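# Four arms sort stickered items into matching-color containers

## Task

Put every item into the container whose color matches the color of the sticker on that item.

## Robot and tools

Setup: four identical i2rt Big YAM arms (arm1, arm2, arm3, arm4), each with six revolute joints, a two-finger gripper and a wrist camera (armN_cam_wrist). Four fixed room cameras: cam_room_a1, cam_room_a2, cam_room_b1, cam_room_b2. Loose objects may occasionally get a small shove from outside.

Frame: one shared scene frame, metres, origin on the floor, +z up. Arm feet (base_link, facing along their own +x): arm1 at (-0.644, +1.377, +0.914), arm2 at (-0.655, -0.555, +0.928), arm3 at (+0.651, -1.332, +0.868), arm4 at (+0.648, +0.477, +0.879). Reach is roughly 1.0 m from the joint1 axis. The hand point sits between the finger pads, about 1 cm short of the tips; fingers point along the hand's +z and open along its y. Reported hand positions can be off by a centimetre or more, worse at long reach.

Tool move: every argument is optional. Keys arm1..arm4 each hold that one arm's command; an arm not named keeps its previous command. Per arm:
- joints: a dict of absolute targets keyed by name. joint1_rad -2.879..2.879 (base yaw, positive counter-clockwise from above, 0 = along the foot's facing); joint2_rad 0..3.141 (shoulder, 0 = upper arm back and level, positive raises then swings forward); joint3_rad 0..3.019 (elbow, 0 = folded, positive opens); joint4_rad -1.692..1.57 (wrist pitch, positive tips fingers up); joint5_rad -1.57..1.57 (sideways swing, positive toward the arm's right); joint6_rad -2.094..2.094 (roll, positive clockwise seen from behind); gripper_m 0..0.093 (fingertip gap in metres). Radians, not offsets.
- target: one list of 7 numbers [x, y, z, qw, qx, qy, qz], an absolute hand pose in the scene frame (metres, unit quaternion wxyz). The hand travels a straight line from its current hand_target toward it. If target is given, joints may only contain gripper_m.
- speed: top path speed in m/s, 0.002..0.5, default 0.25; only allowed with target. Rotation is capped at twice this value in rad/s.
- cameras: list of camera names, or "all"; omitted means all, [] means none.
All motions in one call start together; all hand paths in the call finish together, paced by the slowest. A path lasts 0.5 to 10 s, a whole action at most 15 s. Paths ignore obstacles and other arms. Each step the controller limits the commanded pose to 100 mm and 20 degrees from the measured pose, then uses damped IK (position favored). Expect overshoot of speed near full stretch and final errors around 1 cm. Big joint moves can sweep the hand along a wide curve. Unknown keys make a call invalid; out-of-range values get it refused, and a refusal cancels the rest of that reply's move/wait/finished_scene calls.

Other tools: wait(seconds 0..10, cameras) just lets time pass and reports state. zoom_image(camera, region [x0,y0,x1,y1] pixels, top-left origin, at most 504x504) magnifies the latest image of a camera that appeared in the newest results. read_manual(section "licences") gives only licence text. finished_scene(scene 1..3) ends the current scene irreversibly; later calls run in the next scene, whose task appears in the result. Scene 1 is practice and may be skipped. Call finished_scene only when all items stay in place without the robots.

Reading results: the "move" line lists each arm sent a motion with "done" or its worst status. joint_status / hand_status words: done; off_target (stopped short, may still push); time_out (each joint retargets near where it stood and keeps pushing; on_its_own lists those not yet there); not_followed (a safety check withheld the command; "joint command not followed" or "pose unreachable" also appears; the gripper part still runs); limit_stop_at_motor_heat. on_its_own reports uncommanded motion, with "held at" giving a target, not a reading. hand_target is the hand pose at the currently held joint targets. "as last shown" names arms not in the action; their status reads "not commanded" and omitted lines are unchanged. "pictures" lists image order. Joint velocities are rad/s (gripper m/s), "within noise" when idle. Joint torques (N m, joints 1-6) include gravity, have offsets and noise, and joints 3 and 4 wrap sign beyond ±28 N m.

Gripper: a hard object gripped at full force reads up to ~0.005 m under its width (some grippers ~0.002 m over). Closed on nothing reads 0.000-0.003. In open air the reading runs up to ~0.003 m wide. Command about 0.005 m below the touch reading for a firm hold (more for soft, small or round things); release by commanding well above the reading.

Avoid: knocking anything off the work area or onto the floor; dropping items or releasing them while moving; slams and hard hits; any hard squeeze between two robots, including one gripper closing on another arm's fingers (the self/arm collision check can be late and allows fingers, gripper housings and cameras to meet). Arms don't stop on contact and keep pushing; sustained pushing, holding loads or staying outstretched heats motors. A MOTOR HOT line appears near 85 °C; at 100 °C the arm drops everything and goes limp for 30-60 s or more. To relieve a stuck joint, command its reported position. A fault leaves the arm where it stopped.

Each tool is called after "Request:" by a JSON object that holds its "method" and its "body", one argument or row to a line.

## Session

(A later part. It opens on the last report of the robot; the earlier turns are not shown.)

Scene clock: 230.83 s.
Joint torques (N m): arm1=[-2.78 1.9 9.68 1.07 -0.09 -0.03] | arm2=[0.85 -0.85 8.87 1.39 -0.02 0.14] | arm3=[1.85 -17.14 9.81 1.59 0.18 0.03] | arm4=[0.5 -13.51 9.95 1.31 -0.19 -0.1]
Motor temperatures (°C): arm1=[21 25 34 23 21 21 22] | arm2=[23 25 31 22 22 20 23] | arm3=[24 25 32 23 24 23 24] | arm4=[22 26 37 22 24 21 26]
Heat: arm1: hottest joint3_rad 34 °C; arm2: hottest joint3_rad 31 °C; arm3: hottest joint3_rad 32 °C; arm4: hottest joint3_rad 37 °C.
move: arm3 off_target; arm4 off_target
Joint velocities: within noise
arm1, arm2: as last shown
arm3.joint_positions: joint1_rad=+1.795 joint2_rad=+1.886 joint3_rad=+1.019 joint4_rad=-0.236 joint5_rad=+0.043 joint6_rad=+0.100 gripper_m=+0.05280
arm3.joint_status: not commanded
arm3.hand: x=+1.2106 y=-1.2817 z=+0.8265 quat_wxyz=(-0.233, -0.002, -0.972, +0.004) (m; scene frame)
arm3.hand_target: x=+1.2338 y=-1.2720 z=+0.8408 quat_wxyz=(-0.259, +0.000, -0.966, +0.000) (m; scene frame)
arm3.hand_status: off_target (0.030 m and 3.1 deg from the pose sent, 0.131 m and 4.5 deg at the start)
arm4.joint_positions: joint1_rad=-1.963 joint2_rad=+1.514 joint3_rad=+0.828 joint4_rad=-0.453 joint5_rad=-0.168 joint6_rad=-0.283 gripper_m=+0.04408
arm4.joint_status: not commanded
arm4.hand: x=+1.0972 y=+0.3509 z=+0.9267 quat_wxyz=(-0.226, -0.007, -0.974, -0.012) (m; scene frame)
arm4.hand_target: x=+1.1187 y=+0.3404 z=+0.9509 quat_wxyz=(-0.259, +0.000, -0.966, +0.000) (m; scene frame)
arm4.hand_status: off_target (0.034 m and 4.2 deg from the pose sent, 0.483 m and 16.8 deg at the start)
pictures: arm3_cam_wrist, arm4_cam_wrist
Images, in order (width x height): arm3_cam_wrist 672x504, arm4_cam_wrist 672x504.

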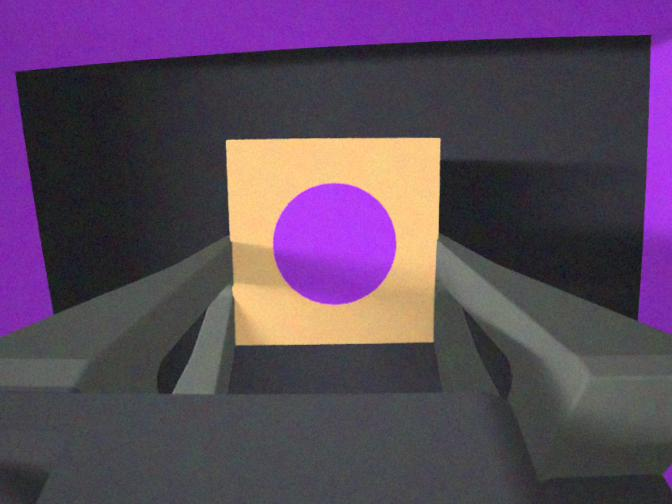

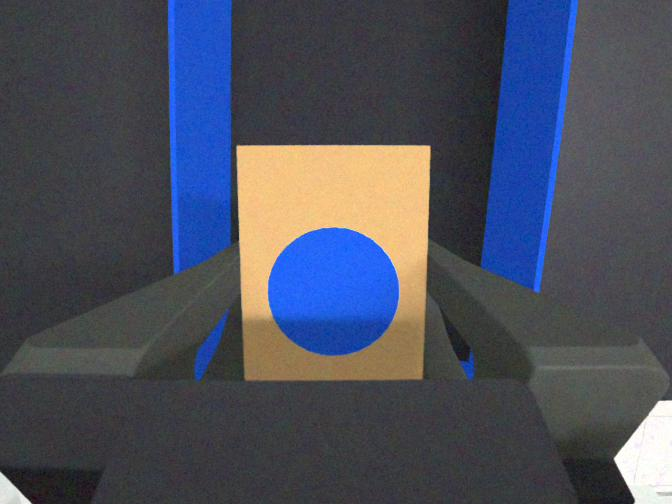

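Request:
{"method": "move", "body": {
  "arm3": {"target":[1.235,-1.272,0.81,0.2588,0,0.9659,0],"speed":0.06},
  "arm4": {"target":[1.175,0.322,0.83,0.2588,0,0.9659,0],"speed":0.2},
  "cameras": ["arm3_cam_wrist","arm4_cam_wrist"]
}}

Request:
{"method": "move", "body": {
  "arm3": {"target":[1.235,-1.272,0.795,0.2588,0,0.9659,0],"speed":0.04},
  "arm4": {"target":[1.175,0.322,0.79,0.2588,0,0.9659,0],"speed":0.08},
  "cameras": ["arm3_cam_wrist","arm4_cam_wrist"]
}}

Request:
{"method": "move", "body": {
  "arm3": {"target":[1.235,-1.272,0.782,0.2588,0,0.9659,0],"speed":0.04},
  "arm4": {"target":[1.175,0.322,0.77,0.2588,0,0.9659,0],"speed":0.04},
  "cameras": ["arm3_cam_wrist","arm4_cam_wrist"]
}}

Scene clock: 240.67 s.
Joint torques (N m): arm1=[-2.67 2.08 9.73 0.83 -0.07 -0.07] | arm2=[0.79 -0.79 8.88 1.39 -0.02 0.14] | arm3=[2.14 -17.32 8.84 1.62 0.18 0.02] | arm4=[0.38 -15.74 8.12 1.36 -0.09 -0.07]
Motor temperatures (°C): arm1=[21 24 34 23 21 21 22] | arm2=[23 25 31 22 22 20 23] | arm3=[24 25 31 23 24 23 24] | arm4=[22 26 36 22 24 21 26]
Heat: arm1: hottest joint3_rad 34 °C; arm2: hottest joint3_rad 31 °C; arm3: hottest joint3_rad 31 °C; arm4: hottest joint3_rad 36 °C.
move: arm3 off_target; arm4 off_target
Joint velocities: within noise
arm1, arm2: as last shown
arm3.joint_positions: joint1_rad=+1.795 joint2_rad=+1.947 joint3_rad=+1.019 joint4_rad=-0.165 joint5_rad=+0.044 joint6_rad=+0.101 gripper_m=+0.05280
arm3.joint_status: not commanded
arm3.hand: x=+1.2149 y=-1.2817 z=+0.8013 quat_wxyz=(-0.238, -0.002, -0.971, +0.004) (m; scene frame)
arm3.hand_target: x=+1.2341 y=-1.2720 z=+0.8106 quat_wxyz=(-0.259, +0.000, -0.966, +0.000) (m; scene frame)
arm3.hand_status: off_target (0.024 m and 2.5 deg from the pose sent, 0.031 m and 3.1 deg at the start)
arm4.joint_positions: joint1_rad=-1.963 joint2_rad=+1.868 joint3_rad=+0.915 joint4_rad=-0.163 joint5_rad=-0.168 joint6_rad=-0.284 gripper_m=+0.04408
arm4.joint_status: not commanded
arm4.hand: x=+1.1537 y=+0.3307 z=+0.8200 quat_wxyz=(-0.237, -0.006, -0.972, -0.008) (m; scene frame)
arm4.hand_target: x=+1.1741 y=+0.3222 z=+0.8307 quat_wxyz=(-0.259, +0.000, -0.966, +0.000) (m; scene frame)
arm4.hand_status: off_target (0.025 m and 2.8 deg from the pose sent, 0.127 m and 4.2 deg at the start)
pictures: arm3_cam_wrist, arm4_cam_wrist
Images, in order (width x height): arm3_cam_wrist 672x504, arm4_cam_wrist 672x504.

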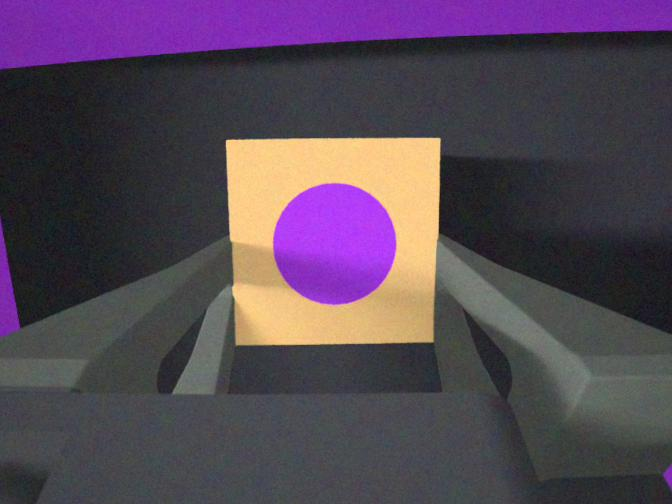

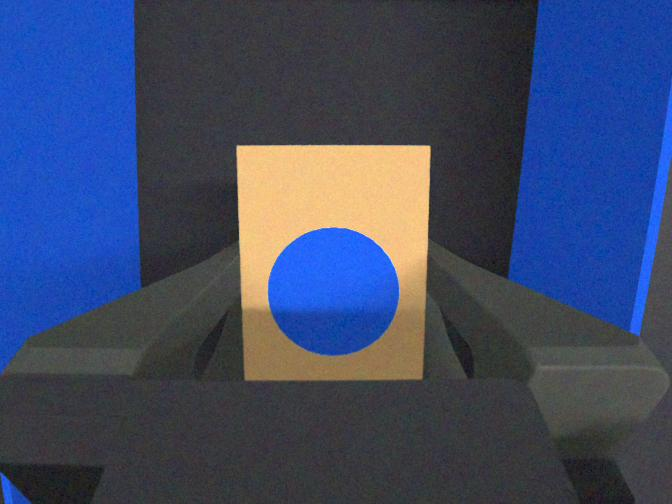

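Scene clock: 241.77 s.
Joint torques (N m): arm1=[-1.73 2.26 9.78 0.92 -0.04 -0.05] | arm2=[0.85 -0.91 8.87 1.35 -0.01 0.15] | arm3=[2.02 -17.44 8.47 1.65 0.19 0.03] | arm4=[0.32 -15.79 7.06 1.33 -0.13 -0.06]
Motor temperatures (°C): arm1=[21 24 34 23 21 21 22] | arm2=[23 25 31 22 22 20 23] | arm3=[24 25 31 23 24 23 24] | arm4=[22 26 36 22 24 21 26]
Heat: arm1: hottest joint3_rad 34 °C; arm2: hottest joint3_rad 31 °C; arm3: hottest joint3_rad 31 °C; arm4: hottest joint3_rad 36 °C.
move: arm3 off_target; arm4 off_target
Joint velocities: within noise
arm1, arm2: as last shown
arm3.joint_positions: joint1_rad=+1.795 joint2_rad=+1.980 joint3_rad=+1.019 joint4_rad=-0.130 joint5_rad=+0.044 joint6_rad=+0.102 gripper_m=+0.05280
arm3.joint_status: not commanded
arm3.hand: x=+1.2158 y=-1.2819 z=+0.7872 quat_wxyz=(-0.239, -0.002, -0.971, +0.003) (m; scene frame)
arm3.hand_target: x=+1.2342 y=-1.2720 z=+0.7956 quat_wxyz=(-0.259, +0.000, -0.966, +0.000) (m; scene frame)
arm3.hand_status: off_target (0.023 m and 2.4 deg from the pose sent, 0.023 m and 2.5 deg at the start)
arm4.joint_positions: joint1_rad=-1.963 joint2_rad=+1.958 joint3_rad=+0.915 joint4_rad=-0.063 joint5_rad=-0.168 joint6_rad=-0.284 gripper_m=+0.04408
arm4.joint_status: not commanded
arm4.hand: x=+1.1566 y=+0.3295 z=+0.7851 quat_wxyz=(-0.241, -0.005, -0.970, -0.006) (m; scene frame)
arm4.hand_target: x=+1.1743 y=+0.3222 z=+0.7906 quat_wxyz=(-0.259, +0.000, -0.966, +0.000) (m; scene frame)
arm4.hand_status: off_target (0.020 m and 2.3 deg from the pose sent, 0.038 m and 2.8 deg at the start)
pictures: arm3_cam_wrist, arm4_cam_wrist
Images, in order (width x height): arm3_cam_wrist 672x504, arm4_cam_wrist 672x504.

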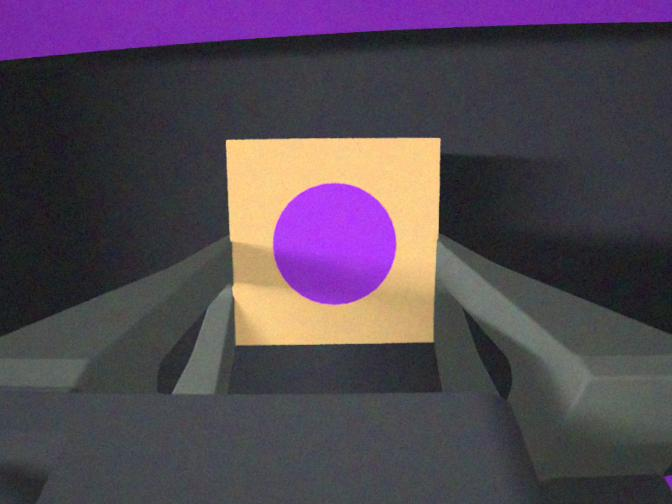

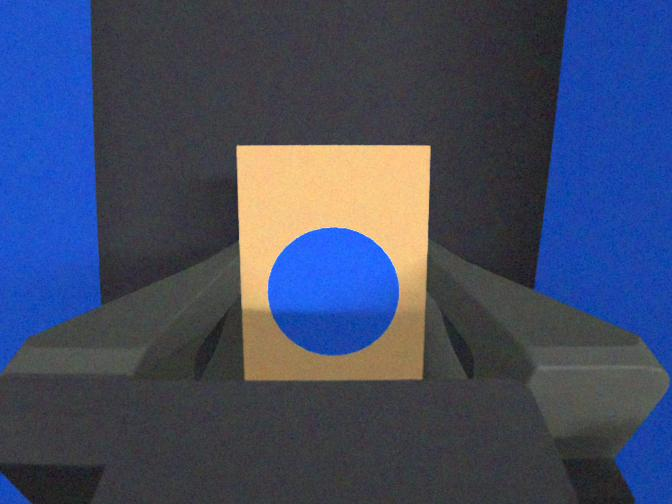

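Scene clock: 242.93 s.
Joint torques (N m): arm1=[-3.19 2.02 9.69 0.81 -0.04 -0.04] | arm2=[0.85 -0.91 8.85 1.36 -0.02 0.14] | arm3=[2.02 -16.15 8.35 1.57 0.15 0.03] | arm4=[0.44 -15.79 6.78 1.46 -0.11 -0.09]
Motor temperatures (°C): arm1=[21 24 34 23 21 21 22] | arm2=[23 25 31 22 22 20 23] | arm3=[24 25 31 23 24 23 24] | arm4=[22 26 36 22 24 21 26]
Heat: arm1: hottest joint3_rad 34 °C; arm2: hottest joint3_rad 31 °C; arm3: hottest joint3_rad 31 °C; arm4: hottest joint3_rad 36 °C.
move: arm3 off_target; arm4 off_target
Joint velocities: within noise
arm1, arm2: as last shown
arm3.joint_positions: joint1_rad=+1.795 joint2_rad=+1.993 joint3_rad=+1.019 joint4_rad=-0.098 joint5_rad=+0.045 joint6_rad=+0.103 gripper_m=+0.05280
arm3.joint_status: not commanded
arm3.hand: x=+1.2202 y=-1.2816 z=+0.7838 quat_wxyz=(-0.248, -0.003, -0.969, +0.003) (m; scene frame)
arm3.hand_target: x=+1.2343 y=-1.2720 z=+0.7824 quat_wxyz=(-0.259, +0.000, -0.966, +0.000) (m; scene frame)
arm3.hand_status: off_target (0.018 m and 1.3 deg from the pose sent, 0.022 m and 2.4 deg at the start)
arm4.joint_positions: joint1_rad=-1.963 joint2_rad=+2.004 joint3_rad=+0.920 joint4_rad=-0.015 joint5_rad=-0.168 joint6_rad=-0.284 gripper_m=+0.04408
arm4.joint_status: not commanded
arm4.hand: x=+1.1586 y=+0.3287 z=+0.7683 quat_wxyz=(-0.244, -0.005, -0.970, -0.005) (m; scene frame)
arm4.hand_target: x=+1.1744 y=+0.3221 z=+0.7705 quat_wxyz=(-0.259, +0.000, -0.966, +0.000) (m; scene frame)
arm4.hand_status: off_target (0.018 m and 1.9 deg from the pose sent, 0.025 m and 2.3 deg at the start)
pictures: arm3_cam_wrist, arm4_cam_wrist
Images, in order (width x height): arm3_cam_wrist 672x504, arm4_cam_wrist 672x504.

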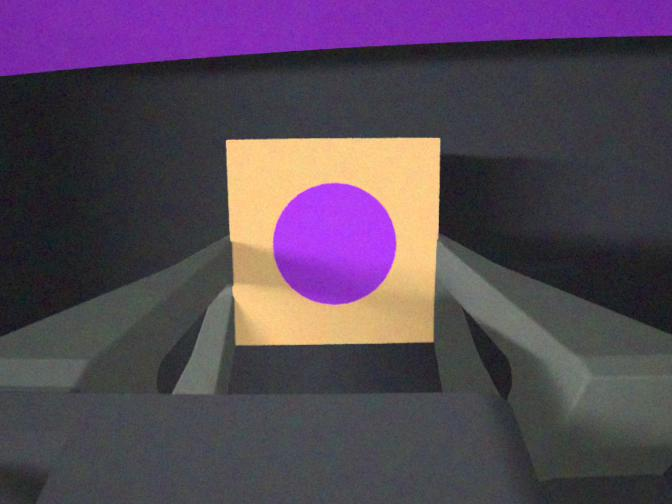

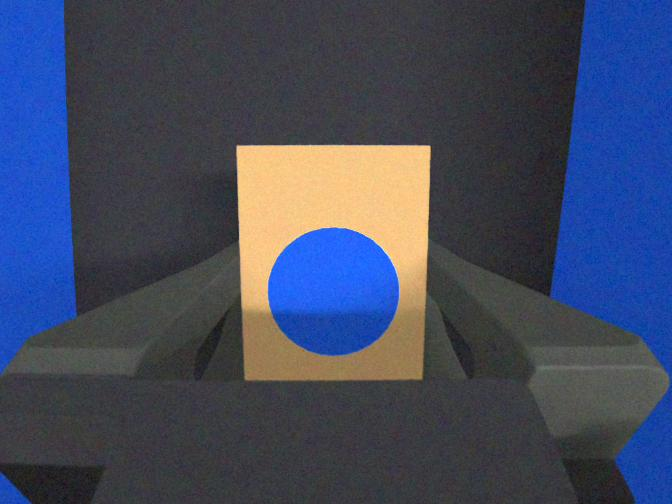

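Request:
{"method": "move", "body": {
  "arm3": {"joints":{"gripper_m":0.088}},
  "arm4": {"target":[1.175,0.322,0.755,0.2588,0,0.9659,0],"speed":0.04},
  "cameras": ["arm3_cam_wrist"]
}}

Request:
{"method": "move", "body": {
  "arm3": {"target":[1.14,-1.277,0.98,0.2588,0,0.9659,0],"speed":0.2},
  "arm4": {"target":[1.175,0.322,0.743,0.2588,0,0.9659,0],"speed":0.04},
  "cameras": ["arm3_cam_wrist","arm4_cam_wrist"]
}}

Scene clock: 247.80 s.
Joint torques (N m): arm1=[-2.9 2.08 9.89 1.01 -0.09 -0.09] | arm2=[0.79 -0.85 8.88 1.33 -0.01 0.14] | arm3=[2.02 -17.08 8.27 1.51 0.14 0.02] | arm4=[0.32 -15.85 6.5 1.35 -0.11 -0.04]
Motor temperatures (°C): arm1=[21 24 34 23 21 21 22] | arm2=[23 25 31 22 22 20 23] | arm3=[24 25 31 23 24 23 24] | arm4=[22 26 35 22 24 21 26]
Heat: arm1: hottest joint3_rad 34 °C; arm2: hottest joint3_rad 31 °C; arm3: hottest joint3_rad 31 °C; arm4: hottest joint3_rad 35 °C.
move: arm3 done; arm4 off_target
Joint velocities: within noise
arm1, arm2: as last shown
arm3.joint_positions: joint1_rad=+1.795 joint2_rad=+2.004 joint3_rad=+1.019 joint4_rad=-0.097 joint5_rad=+0.045 joint6_rad=+0.103 gripper_m=+0.08795
arm3.joint_status: all done
arm3.hand: x=+1.2180 y=-1.2820 z=+0.7778 quat_wxyz=(-0.244, -0.003, -0.970, +0.003) (m; scene frame)
arm3.hand_target: x=+1.2343 y=-1.2721 z=+0.7824 quat_wxyz=(-0.259, +0.000, -0.966, +0.000) (m; scene frame)
arm3.hand_status: not commanded
arm4.joint_positions: joint1_rad=-1.963 joint2_rad=+2.041 joint3_rad=+0.922 joint4_rad=+0.019 joint5_rad=-0.168 joint6_rad=-0.284 gripper_m=+0.04408
arm4.joint_status: not commanded
arm4.hand: x=+1.1582 y=+0.3287 z=+0.7540 quat_wxyz=(-0.244, -0.005, -0.970, -0.005) (m; scene frame)
arm4.hand_target: x=+1.1743 y=+0.3222 z=+0.7554 quat_wxyz=(-0.259, +0.000, -0.966, +0.000) (m; scene frame)
arm4.hand_status: off_target (0.018 m and 1.9 deg from the pose sent, 0.022 m and 1.9 deg at the start)
pictures: arm3_cam_wrist
Images, in order (width x height): arm3_cam_wrist 672x504.

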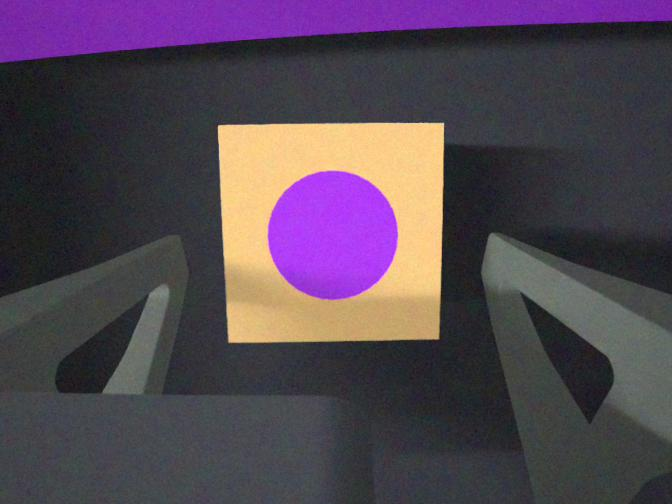

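Scene clock: 249.57 s.
Joint torques (N m): arm1=[-3.02 2.14 9.72 1.01 -0.01 -0.08] | arm2=[0.85 -0.73 8.87 1.42 -0.02 0.15] | arm3=[2.14 -11.75 7.98 0.77 0.18 0.04] | arm4=[0.62 -15.68 6.17 1.35 -0.14 -0.05]
Motor temperatures (°C): arm1=[21 24 34 23 21 21 22] | arm2=[23 25 31 22 22 20 23] | arm3=[24 25 31 23 24 23 24] | arm4=[22 25 35 22 24 21 26]
Heat: arm1: hottest joint3_rad 34 °C; arm2: hottest joint3_rad 31 °C; arm3: hottest joint3_rad 31 °C; arm4: hottest joint3_rad 35 °C.
move: arm3 done; arm4 off_target
Joint velocities: within noise
arm1: as last shown
arm2.joint_positions: joint1_rad=+0.873 joint2_rad=+0.704 joint3_rad=+1.405 joint4_rad=-1.636 joint5_rad=+0.002 joint6_rad=-0.012 gripper_m=+0.09293
arm2.joint_status: not commanded
arm2.hand: x=-0.4765 y=-0.6756 z=+1.4040 quat_wxyz=(-0.299, -0.267, -0.911, +0.091) (m; scene frame)
arm2.hand_target: x=-0.4799 y=-0.6731 z=+1.4006 quat_wxyz=(-0.293, -0.271, -0.913, +0.087) (m; scene frame)
arm2.hand_status: not commanded
arm3.joint_positions: joint1_rad=+1.803 joint2_rad=+1.428 joint3_rad=+0.921 joint4_rad=-0.526 joint5_rad=+0.049 joint6_rad=+0.109 gripper_m=+0.08795
arm3.joint_status: not commanded
arm3.hand: x=+1.1436 y=-1.2836 z=+0.9857 quat_wxyz=(-0.267, -0.003, -0.964, +0.001) (m; scene frame)
arm3.hand_target: x=+1.1399 y=-1.2771 z=+0.9800 quat_wxyz=(-0.259, +0.000, -0.966, +0.000) (m; scene frame)
arm3.hand_status: done (0.009 m and 1.0 deg from the pose sent, 0.217 m and 1.9 deg at the start)
arm4.joint_positions: joint1_rad=-1.963 joint2_rad=+2.068 joint3_rad=+0.930 joint4_rad=+0.046 joint5_rad=-0.168 joint6_rad=-0.284 gripper_m=+0.04408
arm4.joint_status: not commanded
arm4.hand: x=+1.1611 y=+0.3277 z=+0.7452 quat_wxyz=(-0.248, -0.005, -0.969, -0.004) (m; scene frame)
arm4.hand_target: x=+1.1745 y=+0.3221 z=+0.7434 quat_wxyz=(-0.259, +0.000, -0.966, +0.000) (m; scene frame)
arm4.hand_status: off_target (0.015 m and 1.5 deg from the pose sent, 0.021 m and 1.9 deg at the start)
pictures: arm3_cam_wrist, arm4_cam_wrist
Images, in order (width x height): arm3_cam_wrist 672x504, arm4_cam_wrist 672x504.

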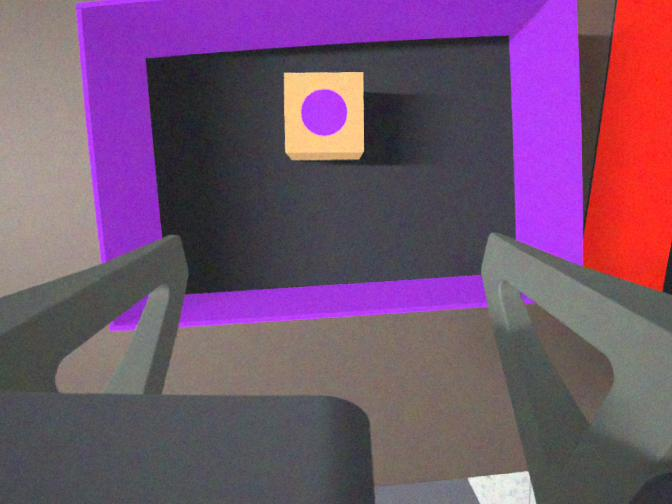

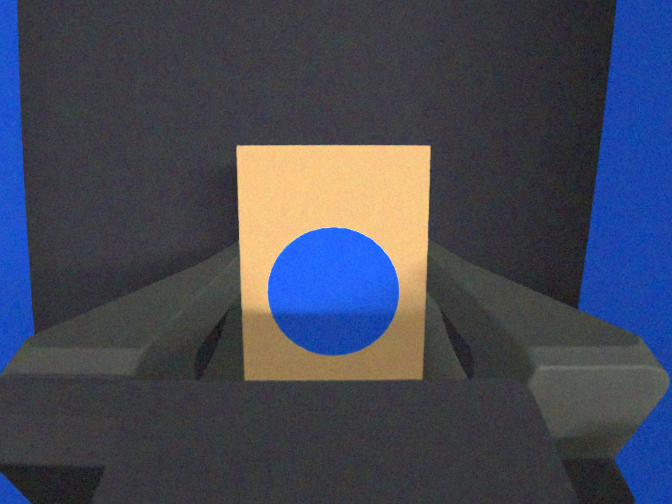

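Request:
{"method": "move", "body": {
  "arm4": {"target":[1.175,0.322,0.734,0.2588,0,0.9659,0],"speed":0.04},
  "cameras": []
}}

Request:
{"method": "move", "body": {
  "arm4": {"joints":{"gripper_m":0.075}},
  "cameras": ["arm4_cam_wrist"]
}}

Request:
{"method": "move", "body": {
  "arm4": {"target":[1.07,0.35,0.98,0.2588,0,0.9659,0],"speed":0.2},
  "cameras": ["arm4_cam_wrist"]
}}

Scene clock: 254.63 s.
Joint torques (N m): arm1=[-2.96 2.32 9.59 0.99 -0.02 -0.05] | arm2=[0.85 -0.91 8.85 1.37 -0.01 0.14] | arm3=[2.2 -11.93 7.97 0.72 0.17 0.02] | arm4=[0.32 -14.97 5.89 1.29 -0.11 -0.04]
Motor temperatures (°C): arm1=[21 24 34 23 21 21 22] | arm2=[23 25 31 22 22 20 23] | arm3=[24 25 31 23 24 23 24] | arm4=[22 25 34 22 24 21 26]
Heat: arm1: hottest joint3_rad 34 °C; arm2: hottest joint3_rad 31 °C; arm3: hottest joint3_rad 31 °C; arm4: hottest joint3_rad 34 °C.
move: arm4 off_target
Joint velocities: within noise
arm1, arm2, arm3: as last shown
arm4.joint_positions: joint1_rad=-1.963 joint2_rad=+2.079 joint3_rad=+0.939 joint4_rad=+0.068 joint5_rad=-0.168 joint6_rad=-0.284 gripper_m=+0.04408
arm4.joint_status: not commanded
arm4.hand: x=+1.1678 y=+0.3254 z=+0.7447 quat_wxyz=(-0.257, -0.004, -0.966, -0.001) (m; scene frame)
arm4.hand_target: x=+1.1744 y=+0.3222 z=+0.7342 quat_wxyz=(-0.259, +0.000, -0.966, +0.000) (m; scene frame)
arm4.hand_status: off_target (0.013 m and 0.5 deg from the pose sent, 0.019 m and 1.5 deg at the start)
pictures: none
No camera images: "cameras" was empty.

Scene clock: 255.23 s.
Joint torques (N m): arm1=[-2.78 1.44 9.62 0.99 -0.02 -0.06] | arm2=[0.79 -0.91 8.87 1.37 -0.01 0.15] | arm3=[2.08 -12.04 7.94 0.73 0.18 0.02] | arm4=[0.44 -16.09 5.87 1.28 -0.08 -0.03]
Motor temperatures (°C): arm1=[21 24 34 23 21 21 22] | arm2=[23 25 31 22 22 20 23] | arm3=[24 25 31 23 24 23 24] | arm4=[22 25 34 22 24 21 26]
Heat: arm1: hottest joint3_rad 34 °C; arm2: hottest joint3_rad 31 °C; arm3: hottest joint3_rad 31 °C; arm4: hottest joint3_rad 34 °C.
move: arm4 done
Joint velocities: within noise
arm1.joint_positions: joint1_rad=-2.333 joint2_rad=+0.705 joint3_rad=+1.395 joint4_rad=-1.640 joint5_rad=-0.016 joint6_rad=-0.005 gripper_m=+0.09296
arm1.joint_status: not commanded
arm1.hand: x=-0.4696 y=+1.2402 z=+1.3816 quat_wxyz=(-0.282, -0.319, -0.900, +0.099) (m; scene frame)
arm1.hand_target: x=-0.4739 y=+1.2414 z=+1.3835 quat_wxyz=(-0.281, -0.320, -0.899, +0.101) (m; scene frame)
arm1.hand_status: not commanded
arm2, arm3: as last shown
arm4.joint_positions: joint1_rad=-1.963 joint2_rad=+2.092 joint3_rad=+0.939 joint4_rad=+0.069 joint5_rad=-0.168 joint6_rad=-0.284 gripper_m=+0.07492
arm4.joint_status: all done
arm4.hand: x=+1.1645 y=+0.3265 z=+0.7380 quat_wxyz=(-0.251, -0.004, -0.968, -0.003) (m; scene frame)
arm4.hand_target: x=+1.1745 y=+0.3221 z=+0.7343 quat_wxyz=(-0.259, +0.000, -0.966, +0.000) (m; scene frame)
arm4.hand_status: not commanded
pictures: arm4_cam_wrist
Images, in order (width x height): arm4_cam_wrist 672x504.

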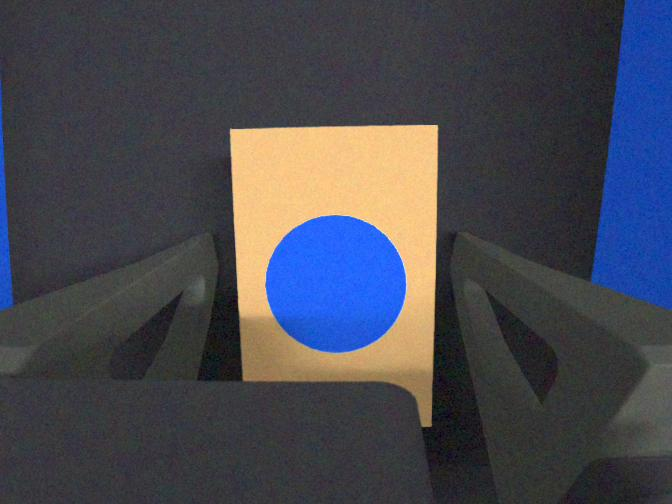

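Scene clock: 257.20 s.
Joint torques (N m): arm1=[-2.26 2.37 9.7 0.96 -0.08 -0.07] | arm2=[0.85 -0.97 8.84 1.37 -0.02 0.14] | arm3=[2.14 -11.99 7.98 0.73 0.17 0.03] | arm4=[-0.09 -10.17 8.43 0.38 -0.15 -0.09]
Motor temperatures (°C): arm1=[21 24 34 23 21 21 22] | arm2=[23 25 31 22 22 20 23] | arm3=[24 25 31 23 24 23 24] | arm4=[22 25 34 22 24 21 26]
Heat: arm1: hottest joint3_rad 34 °C; arm2: hottest joint3_rad 31 °C; arm3: hottest joint3_rad 31 °C; arm4: hottest joint3_rad 34 °C.
move: arm4 done
Joint velocities: within noise
arm1, arm2, arm3: as last shown
arm4.joint_positions: joint1_rad=-1.984 joint2_rad=+1.325 joint3_rad=+0.773 joint4_rad=-0.514 joint5_rad=-0.180 joint6_rad=-0.302 gripper_m=+0.07492
arm4.joint_status: not commanded
arm4.hand: x=+1.0696 y=+0.3531 z=+0.9787 quat_wxyz=(-0.261, -0.003, -0.965, +0.000) (m; scene frame)
arm4.hand_target: x=+1.0700 y=+0.3501 z=+0.9801 quat_wxyz=(-0.259, +0.000, -0.966, +0.000) (m; scene frame)
arm4.hand_status: done (0.003 m and 0.5 deg from the pose sent, 0.261 m and 1.1 deg at the start)
pictures: arm4_cam_wrist
Images, in order (width x height): arm4_cam_wrist 672x504.

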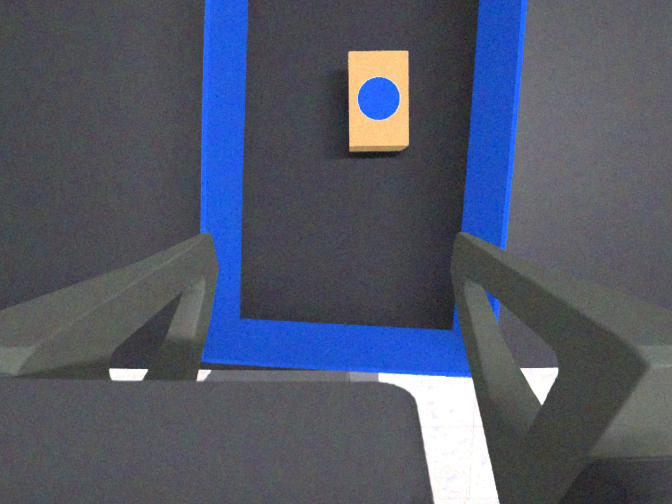

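Request:
{"method": "finished_scene", "body": {
  "scene": 2
}}

The scene is finished: the task was done.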